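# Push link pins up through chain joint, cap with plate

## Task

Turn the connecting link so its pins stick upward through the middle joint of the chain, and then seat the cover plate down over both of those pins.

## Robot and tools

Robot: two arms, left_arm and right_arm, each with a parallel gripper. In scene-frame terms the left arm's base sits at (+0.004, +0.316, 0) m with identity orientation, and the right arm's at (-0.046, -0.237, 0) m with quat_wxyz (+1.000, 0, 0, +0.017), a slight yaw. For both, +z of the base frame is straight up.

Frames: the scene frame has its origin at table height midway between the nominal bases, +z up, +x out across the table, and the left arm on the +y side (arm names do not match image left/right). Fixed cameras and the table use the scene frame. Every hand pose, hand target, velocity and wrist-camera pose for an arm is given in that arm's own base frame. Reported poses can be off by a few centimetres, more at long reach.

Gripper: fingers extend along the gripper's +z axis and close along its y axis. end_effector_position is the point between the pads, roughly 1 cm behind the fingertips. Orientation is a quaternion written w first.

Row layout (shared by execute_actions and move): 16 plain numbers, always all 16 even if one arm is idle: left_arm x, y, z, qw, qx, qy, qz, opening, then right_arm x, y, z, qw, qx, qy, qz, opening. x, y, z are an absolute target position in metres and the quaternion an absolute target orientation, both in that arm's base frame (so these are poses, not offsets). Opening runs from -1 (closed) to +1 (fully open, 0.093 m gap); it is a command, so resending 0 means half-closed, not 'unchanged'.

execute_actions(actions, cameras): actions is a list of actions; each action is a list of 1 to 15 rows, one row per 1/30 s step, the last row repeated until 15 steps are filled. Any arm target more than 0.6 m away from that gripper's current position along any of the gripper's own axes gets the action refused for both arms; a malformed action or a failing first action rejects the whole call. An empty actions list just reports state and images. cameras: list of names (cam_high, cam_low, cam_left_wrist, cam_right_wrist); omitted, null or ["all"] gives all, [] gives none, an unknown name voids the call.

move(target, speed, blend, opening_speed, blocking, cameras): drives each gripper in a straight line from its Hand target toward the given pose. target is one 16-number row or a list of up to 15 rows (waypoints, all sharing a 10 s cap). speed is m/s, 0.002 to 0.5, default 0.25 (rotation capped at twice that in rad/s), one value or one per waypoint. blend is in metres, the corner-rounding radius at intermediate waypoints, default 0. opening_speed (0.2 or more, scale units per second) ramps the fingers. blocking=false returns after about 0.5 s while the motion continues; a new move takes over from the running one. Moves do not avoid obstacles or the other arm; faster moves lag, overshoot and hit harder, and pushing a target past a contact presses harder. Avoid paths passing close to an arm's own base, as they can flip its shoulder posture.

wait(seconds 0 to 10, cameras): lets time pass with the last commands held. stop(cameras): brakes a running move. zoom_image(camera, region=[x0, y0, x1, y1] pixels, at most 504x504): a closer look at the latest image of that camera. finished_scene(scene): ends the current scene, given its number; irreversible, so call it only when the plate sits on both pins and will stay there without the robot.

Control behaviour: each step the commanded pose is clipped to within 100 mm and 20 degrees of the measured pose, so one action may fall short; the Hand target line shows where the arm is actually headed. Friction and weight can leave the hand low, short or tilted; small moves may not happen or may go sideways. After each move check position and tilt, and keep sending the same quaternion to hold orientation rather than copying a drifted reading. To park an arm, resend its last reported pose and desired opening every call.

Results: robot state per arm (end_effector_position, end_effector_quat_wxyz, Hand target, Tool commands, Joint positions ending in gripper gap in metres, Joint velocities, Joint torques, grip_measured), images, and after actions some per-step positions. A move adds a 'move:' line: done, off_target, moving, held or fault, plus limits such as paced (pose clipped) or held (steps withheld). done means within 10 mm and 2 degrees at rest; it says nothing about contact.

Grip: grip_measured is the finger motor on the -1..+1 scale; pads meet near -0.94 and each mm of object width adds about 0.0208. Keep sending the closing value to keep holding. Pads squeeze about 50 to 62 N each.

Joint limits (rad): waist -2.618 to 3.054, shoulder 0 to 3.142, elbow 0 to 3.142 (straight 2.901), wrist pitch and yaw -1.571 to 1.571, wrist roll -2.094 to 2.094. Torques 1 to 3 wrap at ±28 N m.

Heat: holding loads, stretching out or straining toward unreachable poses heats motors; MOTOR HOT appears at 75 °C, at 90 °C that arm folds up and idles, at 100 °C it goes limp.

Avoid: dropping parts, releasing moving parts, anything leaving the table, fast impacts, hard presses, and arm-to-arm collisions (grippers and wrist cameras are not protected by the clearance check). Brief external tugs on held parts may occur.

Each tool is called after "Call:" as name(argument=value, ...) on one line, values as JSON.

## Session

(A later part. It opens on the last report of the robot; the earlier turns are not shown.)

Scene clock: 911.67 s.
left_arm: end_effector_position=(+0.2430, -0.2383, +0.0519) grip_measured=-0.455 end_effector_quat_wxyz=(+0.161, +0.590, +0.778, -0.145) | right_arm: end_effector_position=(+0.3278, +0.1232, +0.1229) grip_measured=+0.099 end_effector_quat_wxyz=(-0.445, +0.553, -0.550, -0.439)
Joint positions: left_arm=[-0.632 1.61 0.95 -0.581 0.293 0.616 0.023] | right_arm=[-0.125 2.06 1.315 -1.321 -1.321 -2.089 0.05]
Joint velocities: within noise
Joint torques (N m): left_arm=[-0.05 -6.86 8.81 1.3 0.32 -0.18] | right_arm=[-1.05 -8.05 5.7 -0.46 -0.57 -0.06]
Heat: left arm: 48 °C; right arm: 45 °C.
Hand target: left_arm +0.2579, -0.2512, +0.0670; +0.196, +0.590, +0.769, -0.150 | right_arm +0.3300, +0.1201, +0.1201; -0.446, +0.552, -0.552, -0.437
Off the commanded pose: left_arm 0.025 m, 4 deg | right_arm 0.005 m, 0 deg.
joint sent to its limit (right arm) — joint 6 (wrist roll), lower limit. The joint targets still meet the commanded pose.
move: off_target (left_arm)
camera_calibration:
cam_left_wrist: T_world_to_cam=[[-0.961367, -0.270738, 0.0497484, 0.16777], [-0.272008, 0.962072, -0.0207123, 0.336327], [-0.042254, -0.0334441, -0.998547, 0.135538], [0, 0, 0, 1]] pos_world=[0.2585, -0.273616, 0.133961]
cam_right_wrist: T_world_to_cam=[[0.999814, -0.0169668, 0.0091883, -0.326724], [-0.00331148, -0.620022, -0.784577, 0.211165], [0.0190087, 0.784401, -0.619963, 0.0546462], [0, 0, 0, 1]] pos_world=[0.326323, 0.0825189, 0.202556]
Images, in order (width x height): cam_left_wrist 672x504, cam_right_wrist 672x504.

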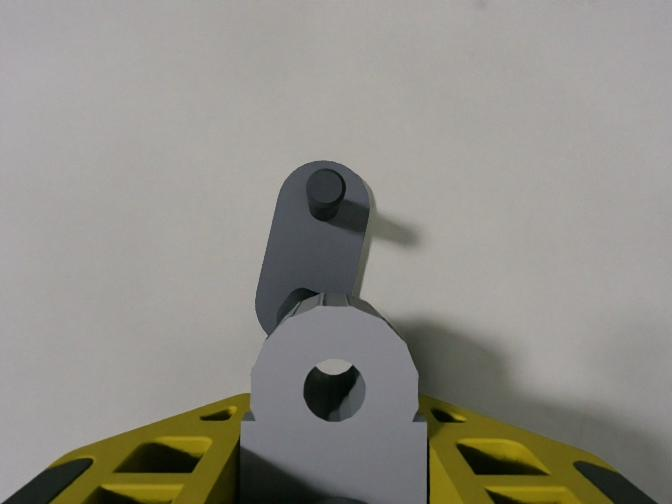

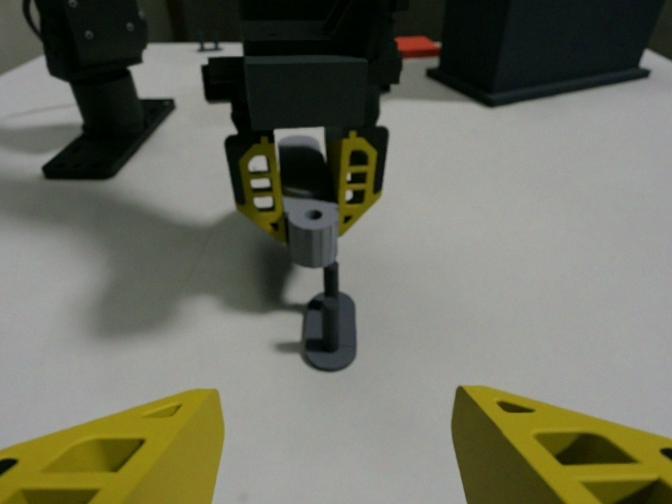

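Call:
move(target=[[0.2500,-0.2420,0.105,0.1960,0.5897,0.7685,-0.1504,-0.65,0.33,0.12,0.12,-0.446,0.553,-0.550,-0.439,0.1],[0.2588,-0.2520,0.067,0.1960,0.5897,0.7685,-0.1504,-0.65,0.33,0.12,0.12,-0.446,0.553,-0.550,-0.439,0.1]], speed=0.08, cameras=["cam_left_wrist","cam_right_wrist"])

Call:
zoom_image(camera="cam_left_wrist", region=[280, 270, 400, 430])

Call:
zoom_image(camera="cam_right_wrist", region=[230, 200, 430, 380])

Scene clock: 924.83 s.
left_arm: end_effector_position=(+0.2519, -0.2448, +0.0617) grip_measured=-0.455 end_effector_quat_wxyz=(+0.175, +0.590, +0.775, -0.145) | right_arm: end_effector_position=(+0.3278, +0.1232, +0.1229) grip_measured=+0.099 end_effector_quat_wxyz=(-0.445, +0.553, -0.550, -0.439)
Joint positions: left_arm=[-0.632 1.616 0.989 -0.586 0.293 0.616 0.023] | right_arm=[-0.125 2.06 1.315 -1.321 -1.321 -2.089 0.05]
Joint velocities: within noise
Joint torques (N m): left_arm=[-0.13 -7.32 6.11 1.39 0.32 -0.19] | right_arm=[-1.1 -8.06 5.52 -0.47 -0.55 -0.12]
Heat: left arm: 47 °C; right arm: 45 °C.
Hand target: left_arm +0.2585, -0.2517, +0.0672; +0.196, +0.590, +0.769, -0.150 | right_arm +0.3300, +0.1201, +0.1201; -0.446, +0.552, -0.552, -0.437
Off the commanded pose: left_arm 0.011 m, 3 deg | right_arm 0.005 m, 0 deg.
joint sent to its limit (right arm) — joint 6 (wrist roll), lower limit. The joint targets still meet the commanded pose.
move: off_target (left_arm)
camera_calibration:
cam_left_wrist: T_world_to_cam=[[-0.962292, -0.27006, 0.0325901, 0.175529], [-0.271297, 0.961551, -0.0426449, 0.346263], [-0.0198203, -0.0498784, -0.998559, 0.135759], [0, 0, 0, 1]] pos_world=[0.265541, -0.278774, 0.144609]
cam_right_wrist: T_world_to_cam=[[0.999814, -0.0169668, 0.0091883, -0.326724], [-0.00331148, -0.620022, -0.784577, 0.211165], [0.0190087, 0.784401, -0.619963, 0.0546462], [0, 0, 0, 1]] pos_world=[0.326323, 0.0825189, 0.202556]
Images, in order (width x height): cam_left_wrist 672x504, cam_right_wrist 672x504.

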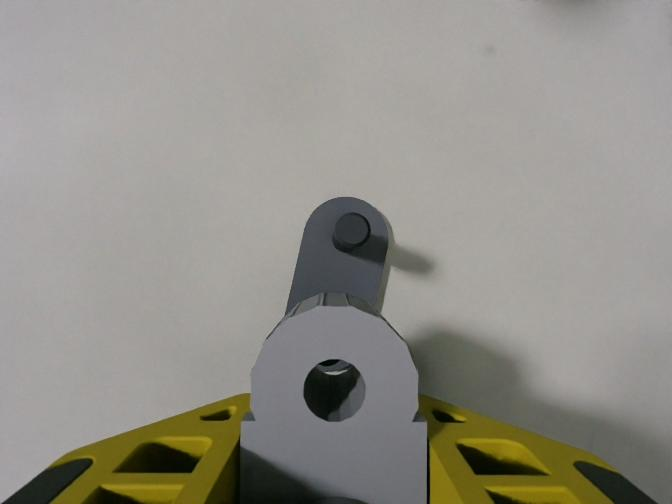

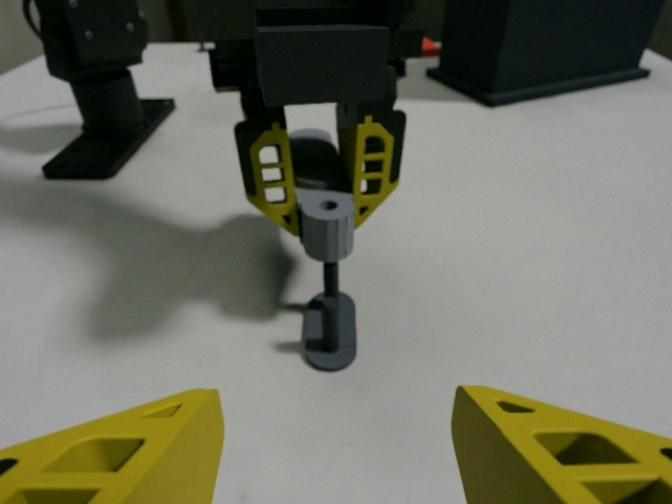

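Scaled by 3.150 from the camera's 672x504 image, which has a finer 960x720 frame.

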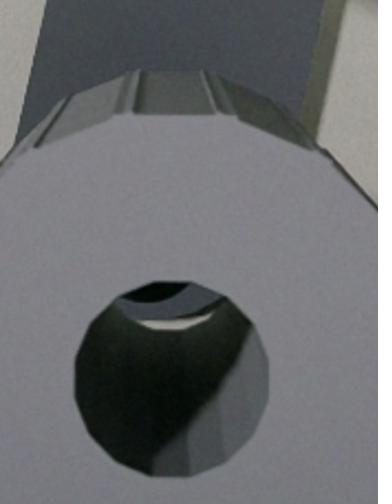

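Scaled by 2.520 from the camera's 672x504 image, which has a finer 960x720 frame.

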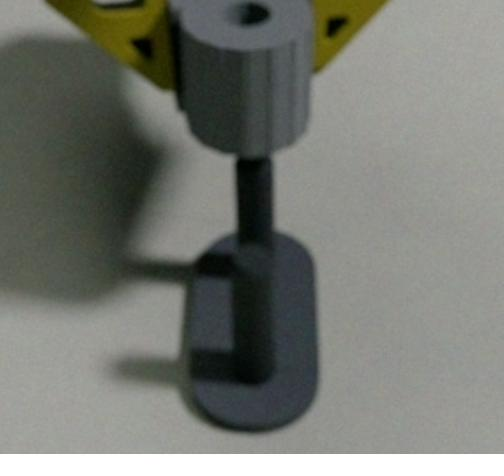

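Call:
move(target=[[0.2618,-0.2502,0.066,0.1879,0.5917,0.7711,-0.1443,-0.65,0.33,0.12,0.12,-0.446,0.553,-0.550,-0.439,0.1]], speed=0.04, cameras=["cam_left_wrist","cam_right_wrist"])

Call:
zoom_image(camera="cam_left_wrist", region=[280, 270, 400, 430])

Call:
zoom_image(camera="cam_right_wrist", region=[230, 200, 430, 380])

Scene clock: 947.13 s.
left_arm: end_effector_position=(+0.2512, -0.2443, +0.0569) grip_measured=-0.455 end_effector_quat_wxyz=(+0.168, +0.590, +0.776, -0.145) | right_arm: end_effector_position=(+0.3278, +0.1232, +0.1229) grip_measured=+0.099 end_effector_quat_wxyz=(-0.445, +0.553, -0.550, -0.439)
Joint positions: left_arm=[-0.632 1.63 0.989 -0.586 0.293 0.616 0.023] | right_arm=[-0.125 2.06 1.315 -1.321 -1.321 -2.089 0.05]
Joint velocities: within noise
Joint torques (N m): left_arm=[0.31 -7.15 7.91 1.12 0.22 -0.09] | right_arm=[-0.88 -8.01 5.59 -0.42 -0.53 -0.09]
Heat: left arm: 46 °C; right arm: 45 °C.
Hand target: left_arm +0.2614, -0.2499, +0.0662; +0.188, +0.591, +0.771, -0.144 | right_arm +0.3300, +0.1201, +0.1201; -0.446, +0.552, -0.552, -0.437
Off the commanded pose: left_arm 0.015 m, 2 deg | right_arm 0.005 m, 0 deg.
joint sent to its limit (right arm) — joint 6 (wrist roll), lower limit. The joint targets still meet the commanded pose.
move: off_target (left_arm)
camera_calibration:
cam_left_wrist: T_world_to_cam=[[-0.961846, -0.270387, 0.0417609, 0.174435], [-0.271738, 0.961874, -0.0309305, 0.344898], [-0.0318055, -0.0410984, -0.998649, 0.136161], [0, 0, 0, 1]] pos_world=[0.265832, -0.278987, 0.13936]
cam_right_wrist: T_world_to_cam=[[0.999814, -0.0169668, 0.0091883, -0.326724], [-0.00331148, -0.620022, -0.784577, 0.211165], [0.0190087, 0.784401, -0.619963, 0.0546462], [0, 0, 0, 1]] pos_world=[0.326323, 0.0825189, 0.202556]
Images, in order (width x height): cam_left_wrist 672x504, cam_right_wrist 672x504.

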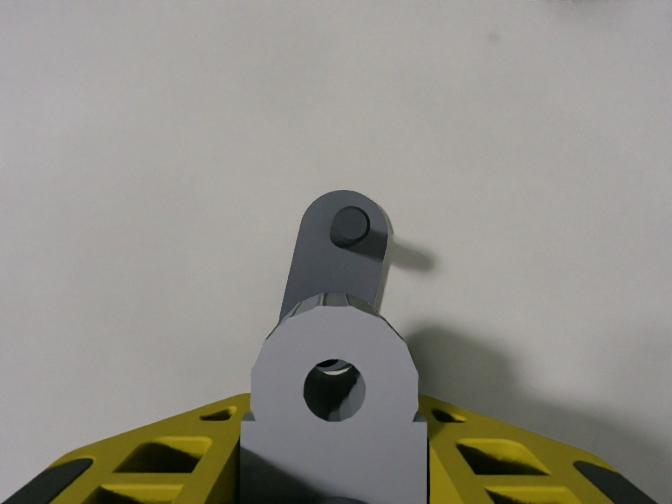

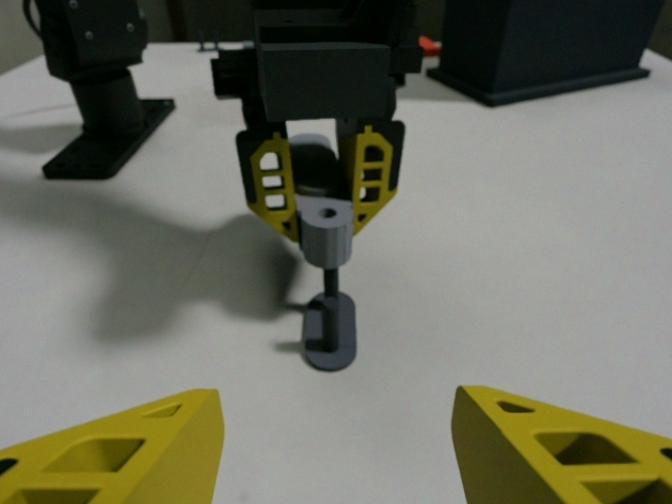

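Scaled by 3.150 from the camera's 672x504 image, which has a finer 960x720 frame.

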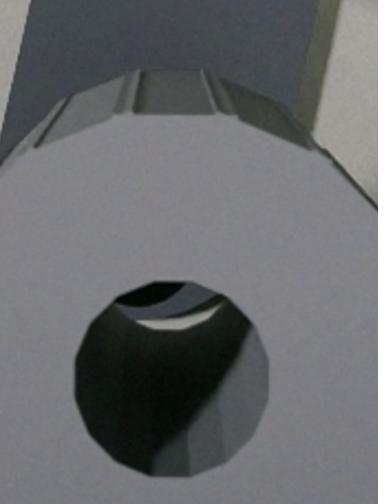

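Scaled by 2.520 from the camera's 672x504 image, which has a finer 960x720 frame.

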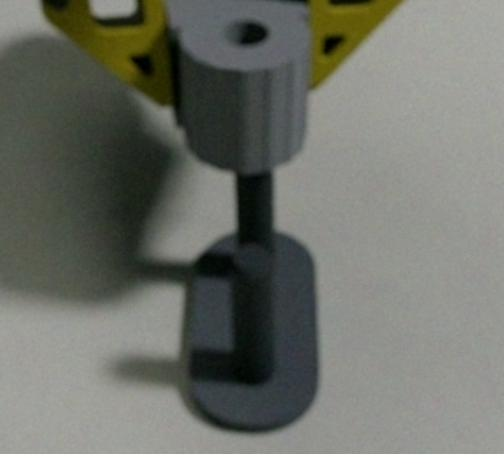

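Call:
move(target=[[0.2622,-0.2510,0.067,0.1794,0.5459,0.8094,-0.1210,-0.65,0.33,0.12,0.12,-0.446,0.553,-0.550,-0.439,0.1]], speed=0.05, cameras=["cam_left_wrist","cam_right_wrist"])

Call:
zoom_image(camera="cam_left_wrist", region=[280, 270, 400, 430])

Call:
zoom_image(camera="cam_right_wrist", region=[230, 200, 430, 380])

Scene clock: 968.07 s.
left_arm: end_effector_position=(+0.2506, -0.2400, +0.0529) grip_measured=-0.455 end_effector_quat_wxyz=(+0.153, +0.547, +0.814, -0.122) | right_arm: end_effector_position=(+0.3278, +0.1232, +0.1229) grip_measured=+0.099 end_effector_quat_wxyz=(-0.445, +0.553, -0.550, -0.439)
Joint positions: left_arm=[-0.657 1.63 0.989 -0.599 0.221 0.49 0.023] | right_arm=[-0.125 2.06 1.315 -1.321 -1.321 -2.089 0.05]
Joint velocities: within noise
Joint torques (N m): left_arm=[-0.98 -7.62 8.99 1.09 0.07 -0.28] | right_arm=[-0.8 -7.91 5.39 -0.47 -0.59 -0.07]
Heat: left arm: 45 °C; right arm: 44 °C.
Hand target: left_arm +0.2616, -0.2505, +0.0673; +0.179, +0.546, +0.809, -0.121 | right_arm +0.3300, +0.1201, +0.1201; -0.446, +0.552, -0.552, -0.437
Off the commanded pose: left_arm 0.021 m, 3 deg | right_arm 0.005 m, 0 deg.
joint sent to its limit (right arm) — joint 6 (wrist roll), lower limit. The joint targets still meet the commanded pose.
move: off_target (left_arm)
camera_calibration:
cam_left_wrist: T_world_to_cam=[[-0.923728, -0.380504, 0.0440924, 0.139105], [-0.379868, 0.924771, 0.0223329, 0.355865], [-0.0492731, 0.00388027, -0.998778, 0.147537], [0, 0, 0, 1]] pos_world=[0.270946, -0.276736, 0.133275]
cam_right_wrist: T_world_to_cam=[[0.999814, -0.0169668, 0.0091883, -0.326724], [-0.00331148, -0.620022, -0.784577, 0.211165], [0.0190087, 0.784401, -0.619963, 0.0546462], [0, 0, 0, 1]] pos_world=[0.326323, 0.0825189, 0.202556]
Images, in order (width x height): cam_left_wrist 672x504, cam_right_wrist 672x504.

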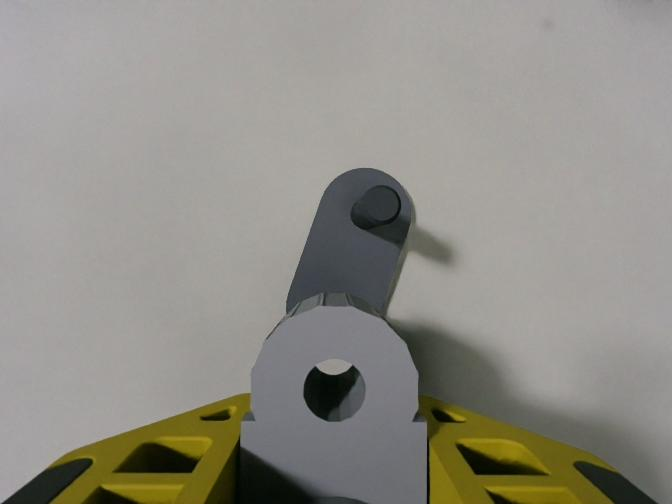

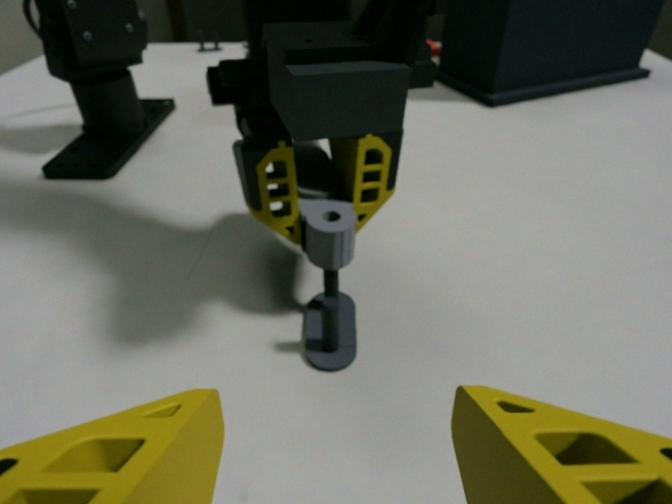

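Scaled by 3.150 from the camera's 672x504 image, which has a finer 960x720 frame.

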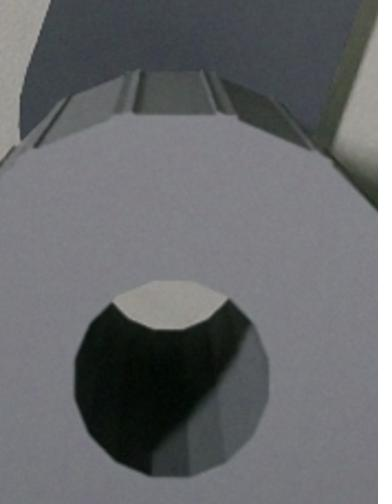

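Scaled by 2.520 from the camera's 672x504 image, which has a finer 960x720 frame.

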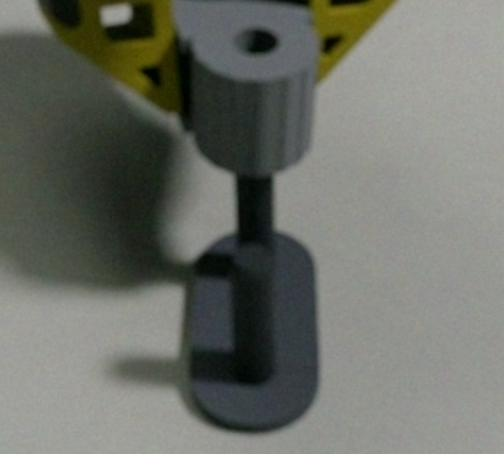

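Call:
move(target=[[0.2500,-0.2420,0.105,0.1914,0.5441,0.8066,-0.1291,-0.65,0.33,0.12,0.12,-0.446,0.553,-0.550,-0.439,0.1],[0.2588,-0.2520,0.067,0.1914,0.5441,0.8066,-0.1291,-0.65,0.33,0.12,0.12,-0.446,0.553,-0.550,-0.439,0.1]], speed=0.08, cameras=["cam_left_wrist","cam_right_wrist"])

Call:
zoom_image(camera="cam_left_wrist", region=[280, 270, 400, 430])

Call:
zoom_image(camera="cam_right_wrist", region=[230, 200, 430, 380])

Scene clock: 984.23 s.
left_arm: end_effector_position=(+0.2539, -0.2425, +0.0619) grip_measured=-0.455 end_effector_quat_wxyz=(+0.171, +0.544, +0.812, -0.124) | right_arm: end_effector_position=(+0.3278, +0.1232, +0.1229) grip_measured=+0.099 end_effector_quat_wxyz=(-0.445, +0.553, -0.550, -0.439)
Joint positions: left_arm=[-0.657 1.605 0.988 -0.586 0.22 0.482 0.023] | right_arm=[-0.125 2.06 1.315 -1.321 -1.321 -2.089 0.05]
Joint velocities: within noise
Joint torques (N m): left_arm=[-1.18 -7.25 6.16 1.39 0.21 -0.29] | right_arm=[-1.22 -8.05 5.39 -0.41 -0.6 -0.1]
Heat: left arm: 45 °C; right arm: 44 °C.
Hand target: left_arm +0.2585, -0.2517, +0.0674; +0.191, +0.544, +0.807, -0.129 | right_arm +0.3300, +0.1201, +0.1201; -0.446, +0.552, -0.552, -0.437
Off the commanded pose: left_arm 0.012 m, 2 deg | right_arm 0.005 m, 0 deg.
joint sent to its limit (right arm) — joint 6 (wrist roll), lower limit. The joint targets still meet the commanded pose.
move: off_target (left_arm)
camera_calibration:
cam_left_wrist: T_world_to_cam=[[-0.921839, -0.386543, 0.0282299, 0.139859], [-0.38694, 0.92205, -0.0100718, 0.362348], [-0.0221362, -0.0202078, -0.999551, 0.143995], [0, 0, 0, 1]] pos_world=[0.272322, -0.277132, 0.143631]
cam_right_wrist: T_world_to_cam=[[0.999814, -0.0169668, 0.0091883, -0.326724], [-0.00331148, -0.620022, -0.784577, 0.211165], [0.0190087, 0.784401, -0.619963, 0.0546462], [0, 0, 0, 1]] pos_world=[0.326323, 0.0825189, 0.202556]
Images, in order (width x height): cam_left_wrist 672x504, cam_right_wrist 672x504.

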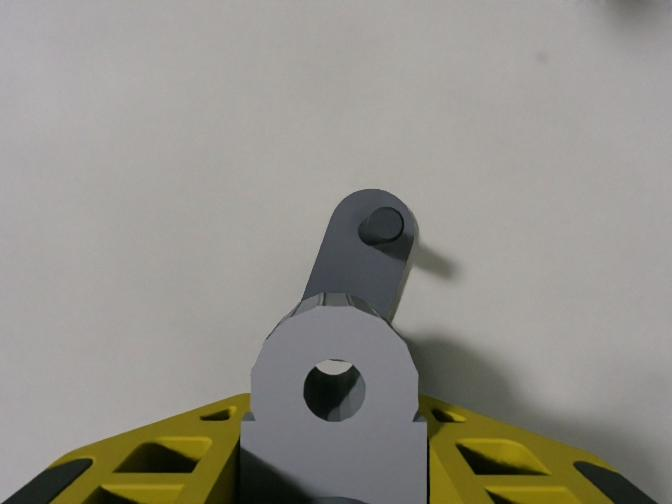

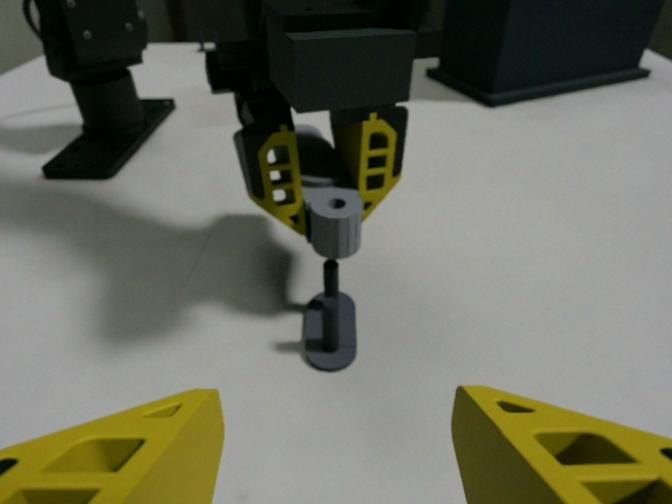

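Scaled by 3.150 from the camera's 672x504 image, which has a finer 960x720 frame.

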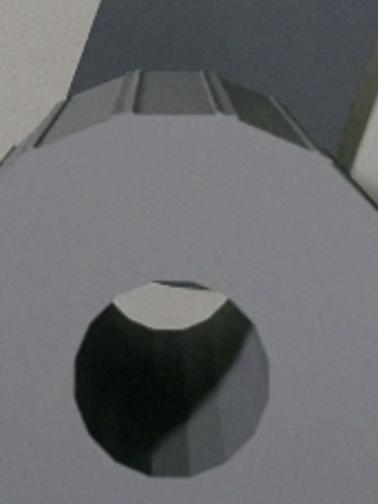

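Scaled by 2.520 from the camera's 672x504 image, which has a finer 960x720 frame.

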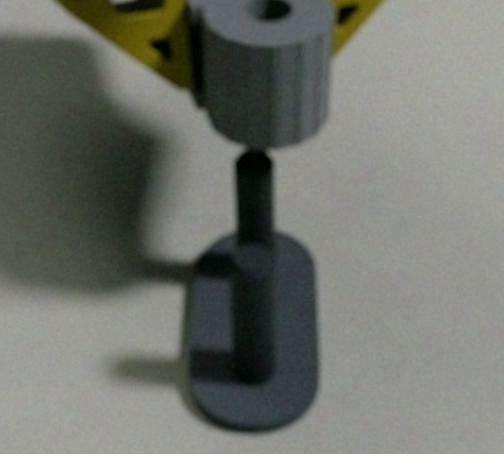

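Call:
move(target=[[0.2574,-0.2533,0.067,0.1914,0.5441,0.8066,-0.1291,-0.65,0.33,0.12,0.12,-0.446,0.553,-0.550,-0.439,0.1]], speed=0.04, cameras=["cam_left_wrist","cam_right_wrist"])

Call:
zoom_image(camera="cam_left_wrist", region=[280, 270, 400, 430])

Call:
zoom_image(camera="cam_right_wrist", region=[230, 200, 430, 380])

Scene clock: 998.13 s.
left_arm: end_effector_position=(+0.2521, -0.2450, +0.0621) grip_measured=-0.455 end_effector_quat_wxyz=(+0.171, +0.545, +0.811, -0.125) | right_arm: end_effector_position=(+0.3278, +0.1232, +0.1229) grip_measured=+0.099 end_effector_quat_wxyz=(-0.445, +0.553, -0.550, -0.439)
Joint positions: left_arm=[-0.666 1.605 0.988 -0.584 0.22 0.476 0.023] | right_arm=[-0.125 2.06 1.315 -1.321 -1.321 -2.089 0.05]
Joint velocities: within noise
Joint torques (N m): left_arm=[-1.21 -7.38 6.04 1.4 0.19 -0.29] | right_arm=[-1.21 -7.86 5.27 -0.42 -0.56 -0.07]
Heat: left arm: 44 °C; right arm: 44 °C.
Hand target: left_arm +0.2572, -0.2532, +0.0673; +0.191, +0.544, +0.807, -0.129 | right_arm +0.3300, +0.1201, +0.1201; -0.446, +0.552, -0.552, -0.437
Off the commanded pose: left_arm 0.011 m, 2 deg | right_arm 0.005 m, 0 deg.
joint sent to its limit (right arm) — joint 6 (wrist roll), lower limit. The joint targets still meet the commanded pose.
move: off_target (left_arm)
camera_calibration:
cam_left_wrist: T_world_to_cam=[[-0.923191, -0.383197, 0.0296576, 0.138304], [-0.383658, 0.923402, -0.0116324, 0.36354], [-0.0229284, -0.0221173, -0.999492, 0.143797], [0, 0, 0, 1]] pos_world=[0.270453, -0.279516, 0.143851]
cam_right_wrist: T_world_to_cam=[[0.999814, -0.0169668, 0.0091883, -0.326724], [-0.00331148, -0.620022, -0.784577, 0.211165], [0.0190087, 0.784401, -0.619963, 0.0546462], [0, 0, 0, 1]] pos_world=[0.326323, 0.0825189, 0.202556]
Images, in order (width x height): cam_left_wrist 672x504, cam_right_wrist 672x504.

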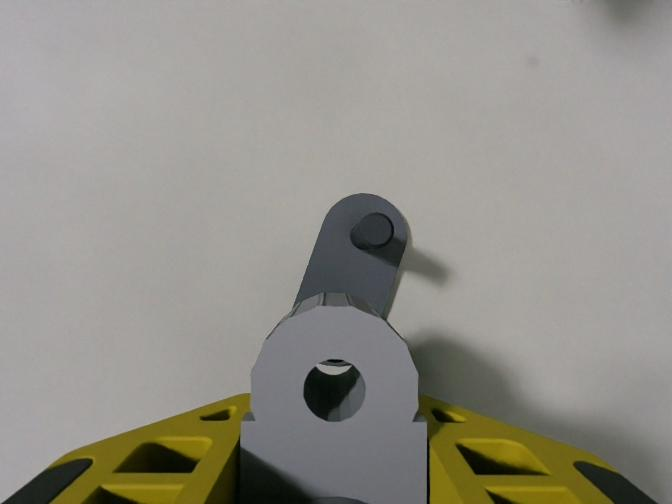

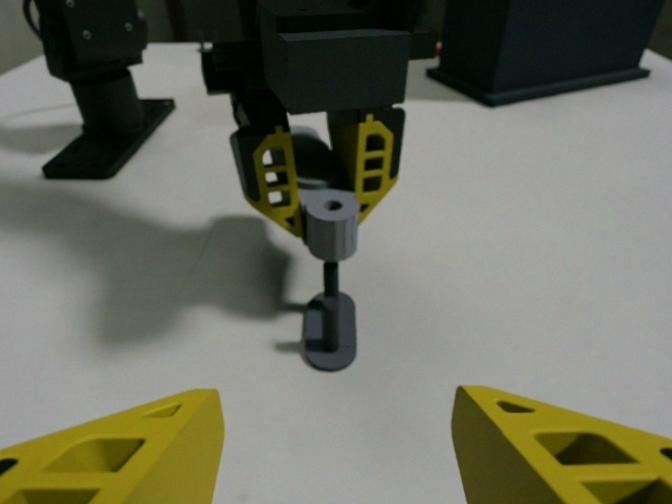

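Scaled by 3.150 from the camera's 672x504 image, which has a finer 960x720 frame.

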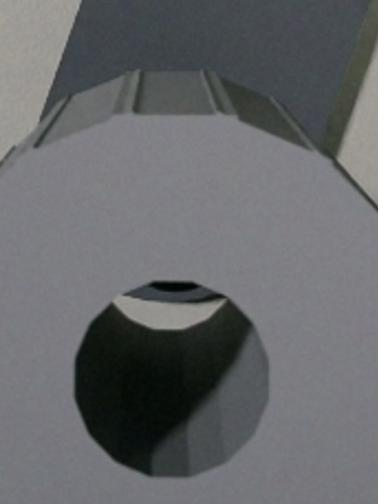

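Scaled by 2.520 from the camera's 672x504 image, which has a finer 960x720 frame.

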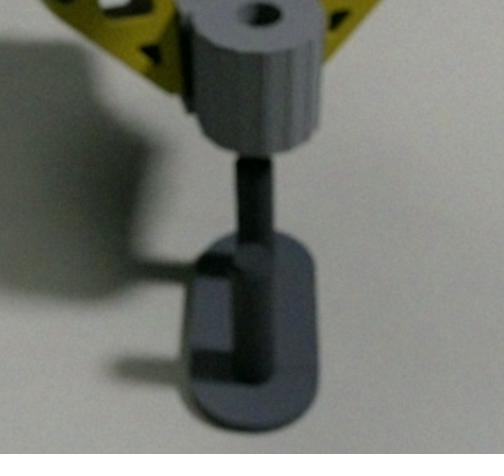

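Call:
move(target=[[0.2569,-0.2527,0.058,0.1914,0.5441,0.8066,-0.1291,-0.65,0.33,0.12,0.12,-0.446,0.553,-0.550,-0.439,0.1]], speed=0.03, cameras=["cam_left_wrist","cam_right_wrist"])

Call:
zoom_image(camera="cam_left_wrist", region=[280, 270, 400, 430])

Call:
zoom_image(camera="cam_right_wrist", region=[230, 200, 430, 380])

Scene clock: 1021.23 s.
left_arm: end_effector_position=(+0.2514, -0.2446, +0.0542) grip_measured=-0.455 end_effector_quat_wxyz=(+0.173, +0.545, +0.811, -0.125) | right_arm: end_effector_position=(+0.3278, +0.1232, +0.1229) grip_measured=+0.099 end_effector_quat_wxyz=(-0.445, +0.553, -0.550, -0.439)
Joint positions: left_arm=[-0.667 1.613 0.96 -0.546 0.22 0.476 0.023] | right_arm=[-0.125 2.06 1.315 -1.321 -1.321 -2.089 0.05]
Joint velocities: within noise
Joint torques (N m): left_arm=[-0.9 -7.09 5.97 1.42 0.18 -0.27] | right_arm=[-0.94 -7.83 5.35 -0.43 -0.59 0]
Heat: left arm: 44 °C; right arm: 44 °C.
Hand target: left_arm +0.2566, -0.2525, +0.0584; +0.191, +0.544, +0.807, -0.129 | right_arm +0.3300, +0.1201, +0.1201; -0.446, +0.552, -0.552, -0.437
Off the commanded pose: left_arm 0.010 m, 2 deg | right_arm 0.005 m, 0 deg.
joint sent to its limit (right arm) — joint 6 (wrist roll), lower limit. The joint targets still meet the commanded pose.
move: done
camera_calibration:
cam_left_wrist: T_world_to_cam=[[-0.92326, -0.383115, 0.0285105, 0.138143], [-0.383601, 0.923393, -0.0139552, 0.362945], [-0.02098, -0.0238209, -0.999496, 0.134958], [0, 0, 0, 1]] pos_world=[0.2696, -0.279001, 0.136017]
cam_right_wrist: T_world_to_cam=[[0.999814, -0.0169668, 0.0091883, -0.326724], [-0.00331148, -0.620022, -0.784577, 0.211165], [0.0190087, 0.784401, -0.619963, 0.0546462], [0, 0, 0, 1]] pos_world=[0.326323, 0.0825189, 0.202556]
Images, in order (width x height): cam_left_wrist 672x504, cam_right_wrist 672x504.

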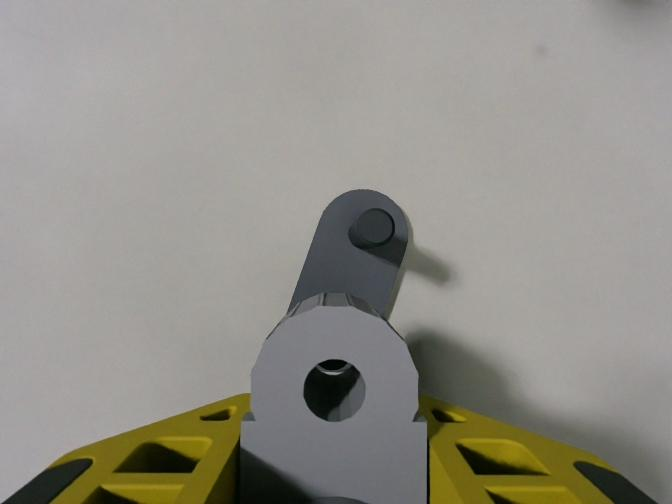

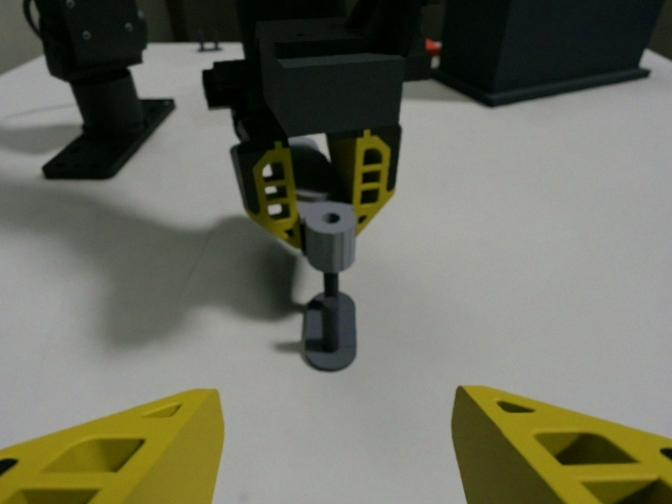

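Scaled by 3.150 from the camera's 672x504 image, which has a finer 960x720 frame.

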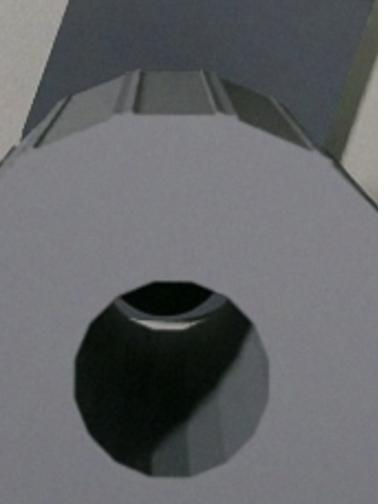

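Scaled by 2.520 from the camera's 672x504 image, which has a finer 960x720 frame.

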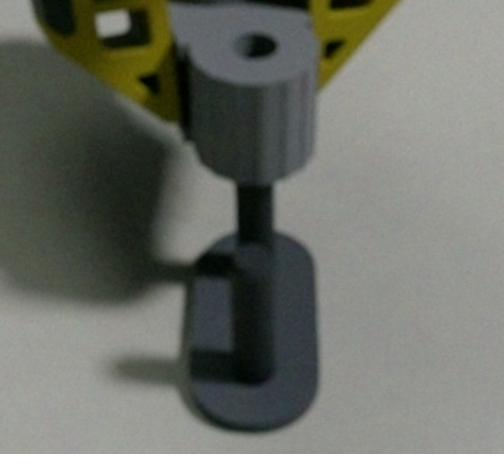

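Call:
move(target=[[0.2566,-0.2523,0.050,0.1914,0.5441,0.8066,-0.1291,-0.65,0.33,0.12,0.12,-0.446,0.553,-0.550,-0.439,0.1]], speed=0.03, cameras=["cam_left_wrist","cam_right_wrist"])

Call:
zoom_image(camera="cam_left_wrist", region=[280, 270, 400, 430])

Call:
zoom_image(camera="cam_right_wrist", region=[230, 200, 430, 380])

Scene clock: 1032.23 s.
left_arm: end_effector_position=(+0.2508, -0.2441, +0.0462) grip_measured=-0.455 end_effector_quat_wxyz=(+0.172, +0.545, +0.811, -0.125) | right_arm: end_effector_position=(+0.3278, +0.1232, +0.1229) grip_measured=+0.099 end_effector_quat_wxyz=(-0.445, +0.553, -0.550, -0.439)
Joint positions: left_arm=[-0.667 1.624 0.939 -0.515 0.22 0.476 0.023] | right_arm=[-0.125 2.06 1.315 -1.321 -1.321 -2.089 0.05]
Joint velocities: within noise
Joint torques (N m): left_arm=[-0.84 -7.05 5.86 1.46 0.18 -0.27] | right_arm=[-1.02 -7.84 5.82 -0.42 -0.59 -0.08]
Heat: left arm: 44 °C; right arm: 44 °C.
Hand target: left_arm +0.2563, -0.2521, +0.0504; +0.191, +0.544, +0.807, -0.129 | right_arm +0.3300, +0.1201, +0.1201; -0.446, +0.552, -0.552, -0.437
Off the commanded pose: left_arm 0.011 m, 2 deg | right_arm 0.005 m, 0 deg.
joint sent to its limit (right arm) — joint 6 (wrist roll), lower limit. The joint targets still meet the commanded pose.
move: off_target (left_arm)
camera_calibration:
cam_left_wrist: T_world_to_cam=[[-0.923217, -0.383149, 0.0294427, 0.137873], [-0.383621, 0.923409, -0.0122911, 0.361992], [-0.0224783, -0.0226422, -0.999491, 0.127702], [0, 0, 0, 1]] pos_world=[0.269025, -0.278549, 0.128027]
cam_right_wrist: T_world_to_cam=[[0.999814, -0.0169668, 0.0091883, -0.326724], [-0.00331148, -0.620022, -0.784577, 0.211165], [0.0190087, 0.784401, -0.619963, 0.0546462], [0, 0, 0, 1]] pos_world=[0.326323, 0.0825189, 0.202556]
Images, in order (width x height): cam_left_wrist 672x504, cam_right_wrist 672x504.

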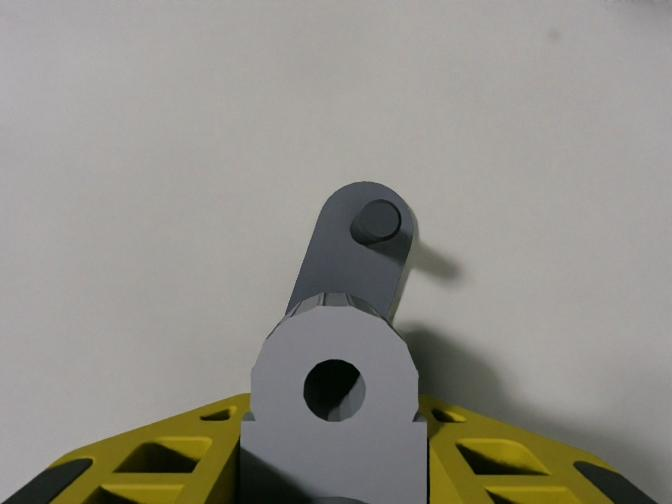

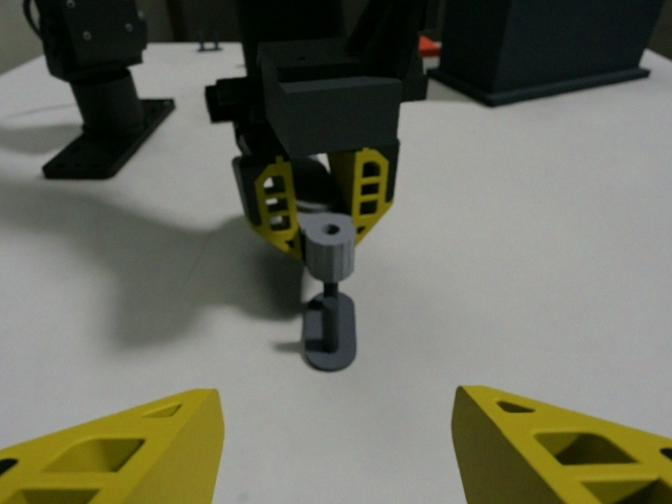

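Scaled by 3.150 from the camera's 672x504 image, which has a finer 960x720 frame.

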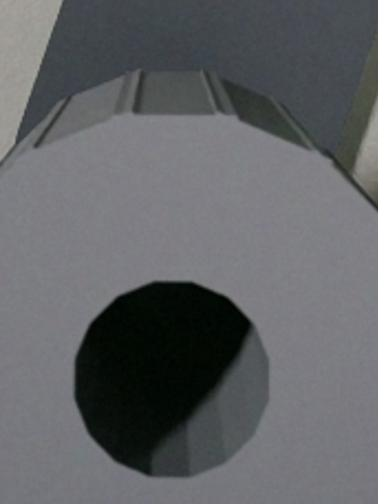

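Scaled by 2.520 from the camera's 672x504 image, which has a finer 960x720 frame.

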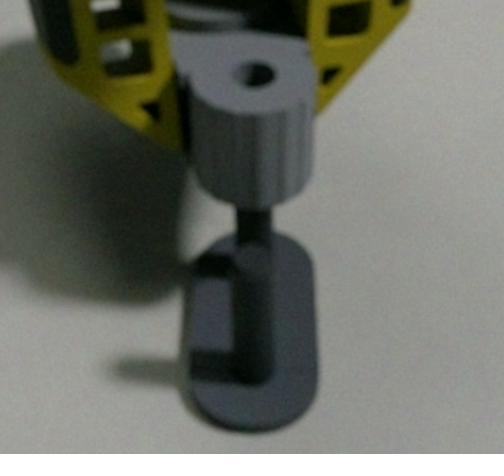

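Call:
move(target=[[0.2568,-0.2523,0.036,0.1914,0.5441,0.8066,-0.1291,-0.65,0.33,0.12,0.12,-0.446,0.553,-0.550,-0.439,0.1]], speed=0.03, cameras=["cam_left_wrist","cam_right_wrist"])

Call:
zoom_image(camera="cam_right_wrist", region=[230, 200, 430, 380])

Scene clock: 1039.63 s.
left_arm: end_effector_position=(+0.2507, -0.2440, +0.0321) grip_measured=-0.455 end_effector_quat_wxyz=(+0.171, +0.545, +0.811, -0.125) | right_arm: end_effector_position=(+0.3278, +0.1232, +0.1229) grip_measured=+0.099 end_effector_quat_wxyz=(-0.445, +0.553, -0.550, -0.439)
Joint positions: left_arm=[-0.667 1.651 0.906 -0.456 0.22 0.476 0.023] | right_arm=[-0.125 2.06 1.315 -1.321 -1.321 -2.089 0.05]
Joint velocities: within noise
Joint torques (N m): left_arm=[-0.81 -7.19 5.72 1.43 0.19 -0.27] | right_arm=[-1.07 -7.95 5.68 -0.45 -0.54 -0.12]
Heat: left arm: 44 °C; right arm: 44 °C.
Hand target: left_arm +0.2565, -0.2521, +0.0364; +0.191, +0.544, +0.807, -0.129 | right_arm +0.3300, +0.1201, +0.1201; -0.446, +0.552, -0.552, -0.437
Off the commanded pose: left_arm 0.011 m, 2 deg | right_arm 0.005 m, 0 deg.
joint sent to its limit (right arm) — joint 6 (wrist roll), lower limit. The joint targets still meet the commanded pose.
move: off_target (left_arm)
camera_calibration:
cam_left_wrist: T_world_to_cam=[[-0.92319, -0.38317, 0.0300019, 0.138219], [-0.383632, 0.923417, -0.0112926, 0.361721], [-0.0233773, -0.0219349, -0.999486, 0.114015], [0, 0, 0, 1]] pos_world=[0.269035, -0.278557, 0.113894]
cam_right_wrist: T_world_to_cam=[[0.999814, -0.0169668, 0.0091883, -0.326724], [-0.00331148, -0.620022, -0.784577, 0.211165], [0.0190087, 0.784401, -0.619963, 0.0546462], [0, 0, 0, 1]] pos_world=[0.326323, 0.0825189, 0.202556]
Images, in order (width x height): cam_left_wrist 672x504, cam_right_wrist 672x504.

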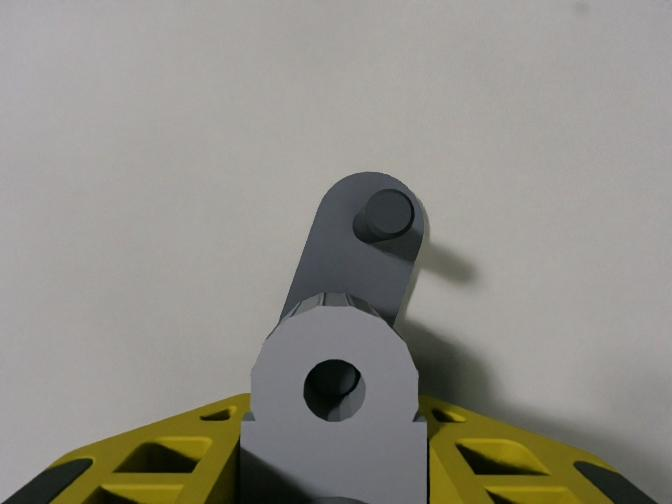

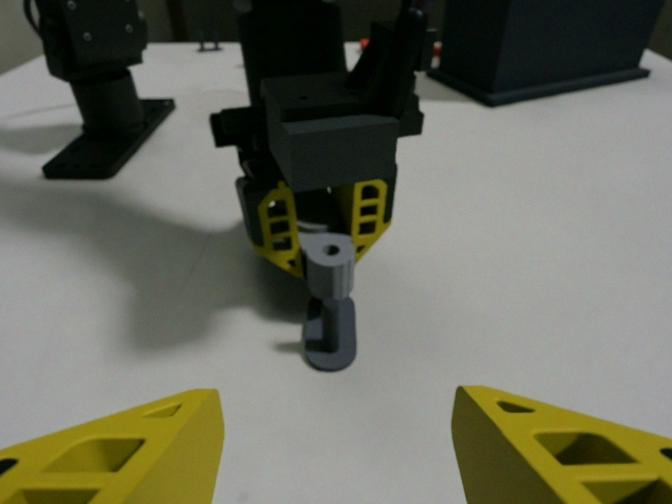

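Scaled by 2.520 from the camera's 672x504 image, which has a finer 960x720 frame.

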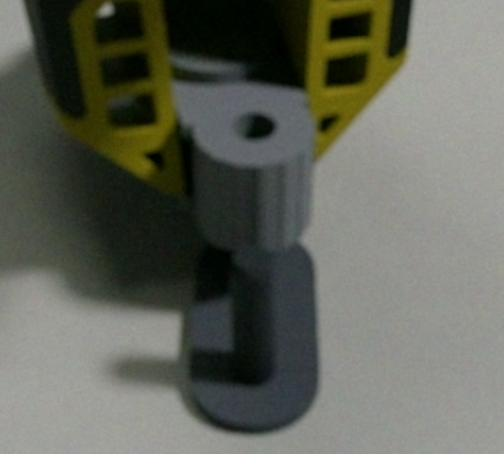

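Call:
move(target=[[0.2568,-0.2523,0.022,0.1914,0.5441,0.8066,-0.1291,-0.65,0.33,0.12,0.12,-0.446,0.553,-0.550,-0.439,0.1]], speed=0.03, cameras=["cam_left_wrist","cam_right_wrist"])

Call:
zoom_image(camera="cam_right_wrist", region=[230, 200, 430, 380])

Scene clock: 1045.73 s.
left_arm: end_effector_position=(+0.2506, -0.2440, +0.0184) grip_measured=-0.455 end_effector_quat_wxyz=(+0.171, +0.545, +0.811, -0.125) | right_arm: end_effector_position=(+0.3278, +0.1232, +0.1229) grip_measured=+0.099 end_effector_quat_wxyz=(-0.445, +0.553, -0.550, -0.439)
Joint positions: left_arm=[-0.667 1.68 0.874 -0.395 0.22 0.476 0.023] | right_arm=[-0.125 2.06 1.315 -1.321 -1.321 -2.089 0.05]
Joint velocities: within noise
Joint torques (N m): left_arm=[-0.81 -7.2 5.56 1.49 0.18 -0.26] | right_arm=[-0.94 -7.94 5.48 -0.44 -0.61 -0.02]
Heat: left arm: 43 °C; right arm: 44 °C.
Hand target: left_arm +0.2564, -0.2521, +0.0223; +0.191, +0.544, +0.807, -0.129 | right_arm +0.3300, +0.1201, +0.1201; -0.446, +0.552, -0.552, -0.437
Off the commanded pose: left_arm 0.011 m, 2 deg | right_arm 0.005 m, 0 deg.
joint sent to its limit (right arm) — joint 6 (wrist roll), lower limit. The joint targets still meet the commanded pose.
move: off_target (left_arm)
camera_calibration:
cam_left_wrist: T_world_to_cam=[[-0.923199, -0.383163, 0.0298155, 0.138611], [-0.383628, 0.923414, -0.0116255, 0.36152], [-0.0230776, -0.0221707, -0.999488, 0.100125], [0, 0, 0, 1]] pos_world=[0.268965, -0.278502, 0.100143]
cam_right_wrist: T_world_to_cam=[[0.999814, -0.0169668, 0.0091883, -0.326724], [-0.00331148, -0.620022, -0.784577, 0.211165], [0.0190087, 0.784401, -0.619963, 0.0546462], [0, 0, 0, 1]] pos_world=[0.326323, 0.0825189, 0.202556]
Images, in order (width x height): cam_left_wrist 672x504, cam_right_wrist 672x504.

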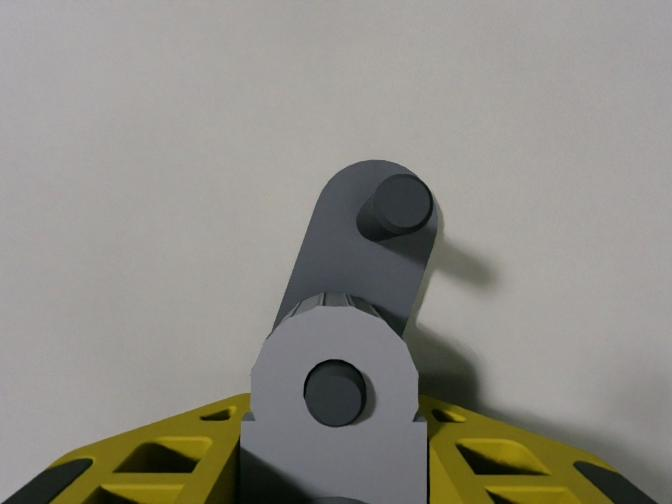

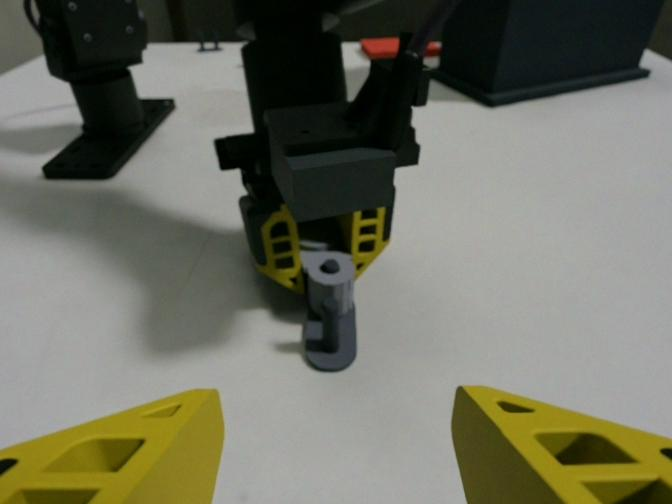

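Scaled by 2.520 from the camera's 672x504 image, which has a finer 960x720 frame.

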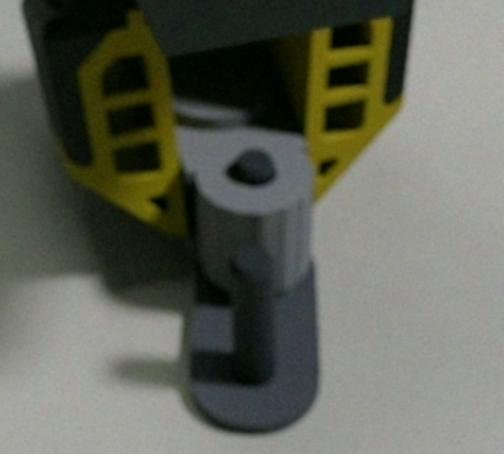

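Call:
move(target=[[0.2568,-0.2523,0.0145,0.1914,0.5441,0.8066,-0.1291,-0.65,0.33,0.12,0.12,-0.446,0.553,-0.550,-0.439,0.1]], speed=0.02, cameras=["cam_left_wrist","cam_right_wrist"])

Call:
zoom_image(camera="cam_right_wrist", region=[230, 200, 430, 380])

Scene clock: 1051.80 s.
left_arm: end_effector_position=(+0.2523, -0.2453, +0.0137) grip_measured=-0.455 end_effector_quat_wxyz=(+0.176, +0.545, +0.810, -0.125) | right_arm: end_effector_position=(+0.3278, +0.1232, +0.1229) grip_measured=+0.099 end_effector_quat_wxyz=(-0.445, +0.553, -0.550, -0.439)
Joint positions: left_arm=[-0.667 1.693 0.862 -0.36 0.22 0.476 0.023] | right_arm=[-0.125 2.06 1.315 -1.321 -1.321 -2.089 0.05]
Joint velocities: within noise
Joint torques (N m): left_arm=[-0.79 -6.68 5.29 1.47 0.18 -0.27] | right_arm=[-1.09 -8.02 5.76 -0.45 -0.55 -0.1]
Heat: left arm: 43 °C; right arm: 44 °C.
Hand target: left_arm +0.2566, -0.2522, +0.0148; +0.191, +0.544, +0.807, -0.129 | right_arm +0.3300, +0.1201, +0.1201; -0.446, +0.552, -0.552, -0.437
Off the commanded pose: left_arm 0.008 m, 2 deg | right_arm 0.005 m, 0 deg.
joint sent to its limit (right arm) — joint 6 (wrist roll), lower limit. The joint targets still meet the commanded pose.
move: done
camera_calibration:
cam_left_wrist: T_world_to_cam=[[-0.92342, -0.38299, 0.0247809, 0.139977], [-0.383498, 0.923312, -0.0206109, 0.363419], [-0.0149867, -0.0285359, -0.99948, 0.0918102], [0, 0, 0, 1]] pos_world=[0.270004, -0.27932, 0.0957842]
cam_right_wrist: T_world_to_cam=[[0.999814, -0.0169668, 0.0091883, -0.326724], [-0.00331148, -0.620022, -0.784577, 0.211165], [0.0190087, 0.784401, -0.619963, 0.0546462], [0, 0, 0, 1]] pos_world=[0.326323, 0.0825189, 0.202556]
Images, in order (width x height): cam_left_wrist 672x504, cam_right_wrist 672x504.

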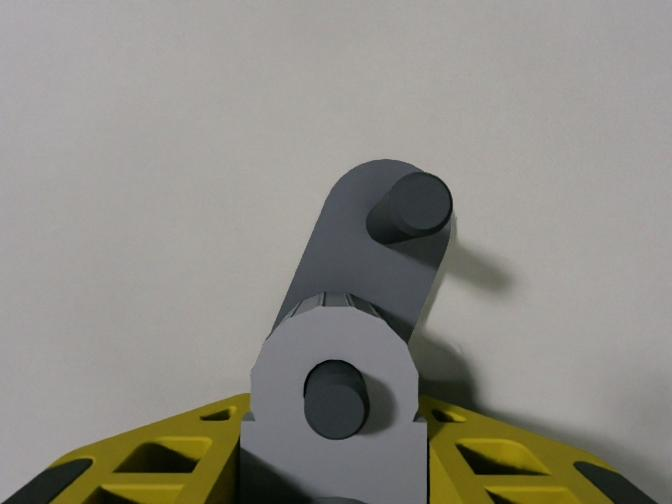

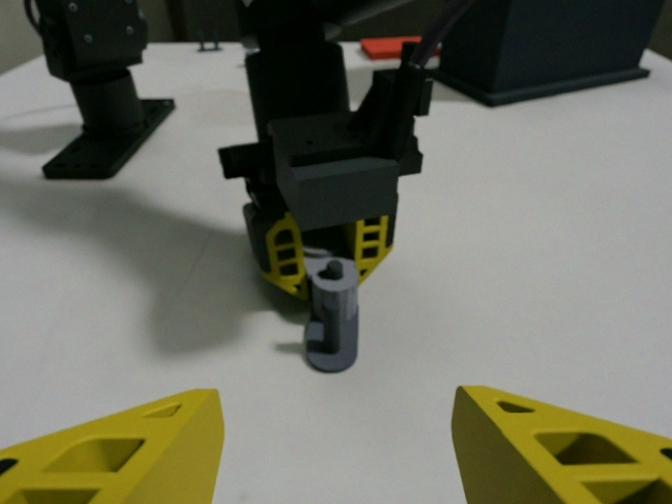

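Scaled by 2.520 from the camera's 672x504 image, which has a finer 960x720 frame.

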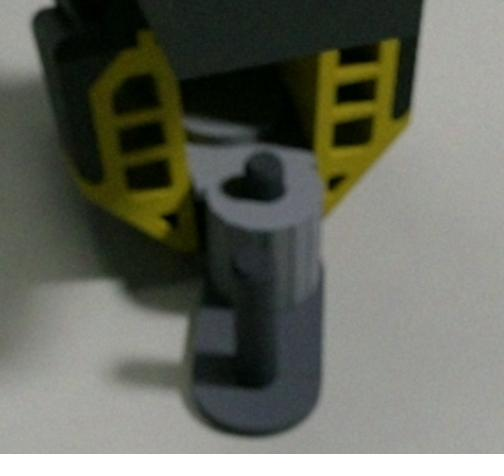

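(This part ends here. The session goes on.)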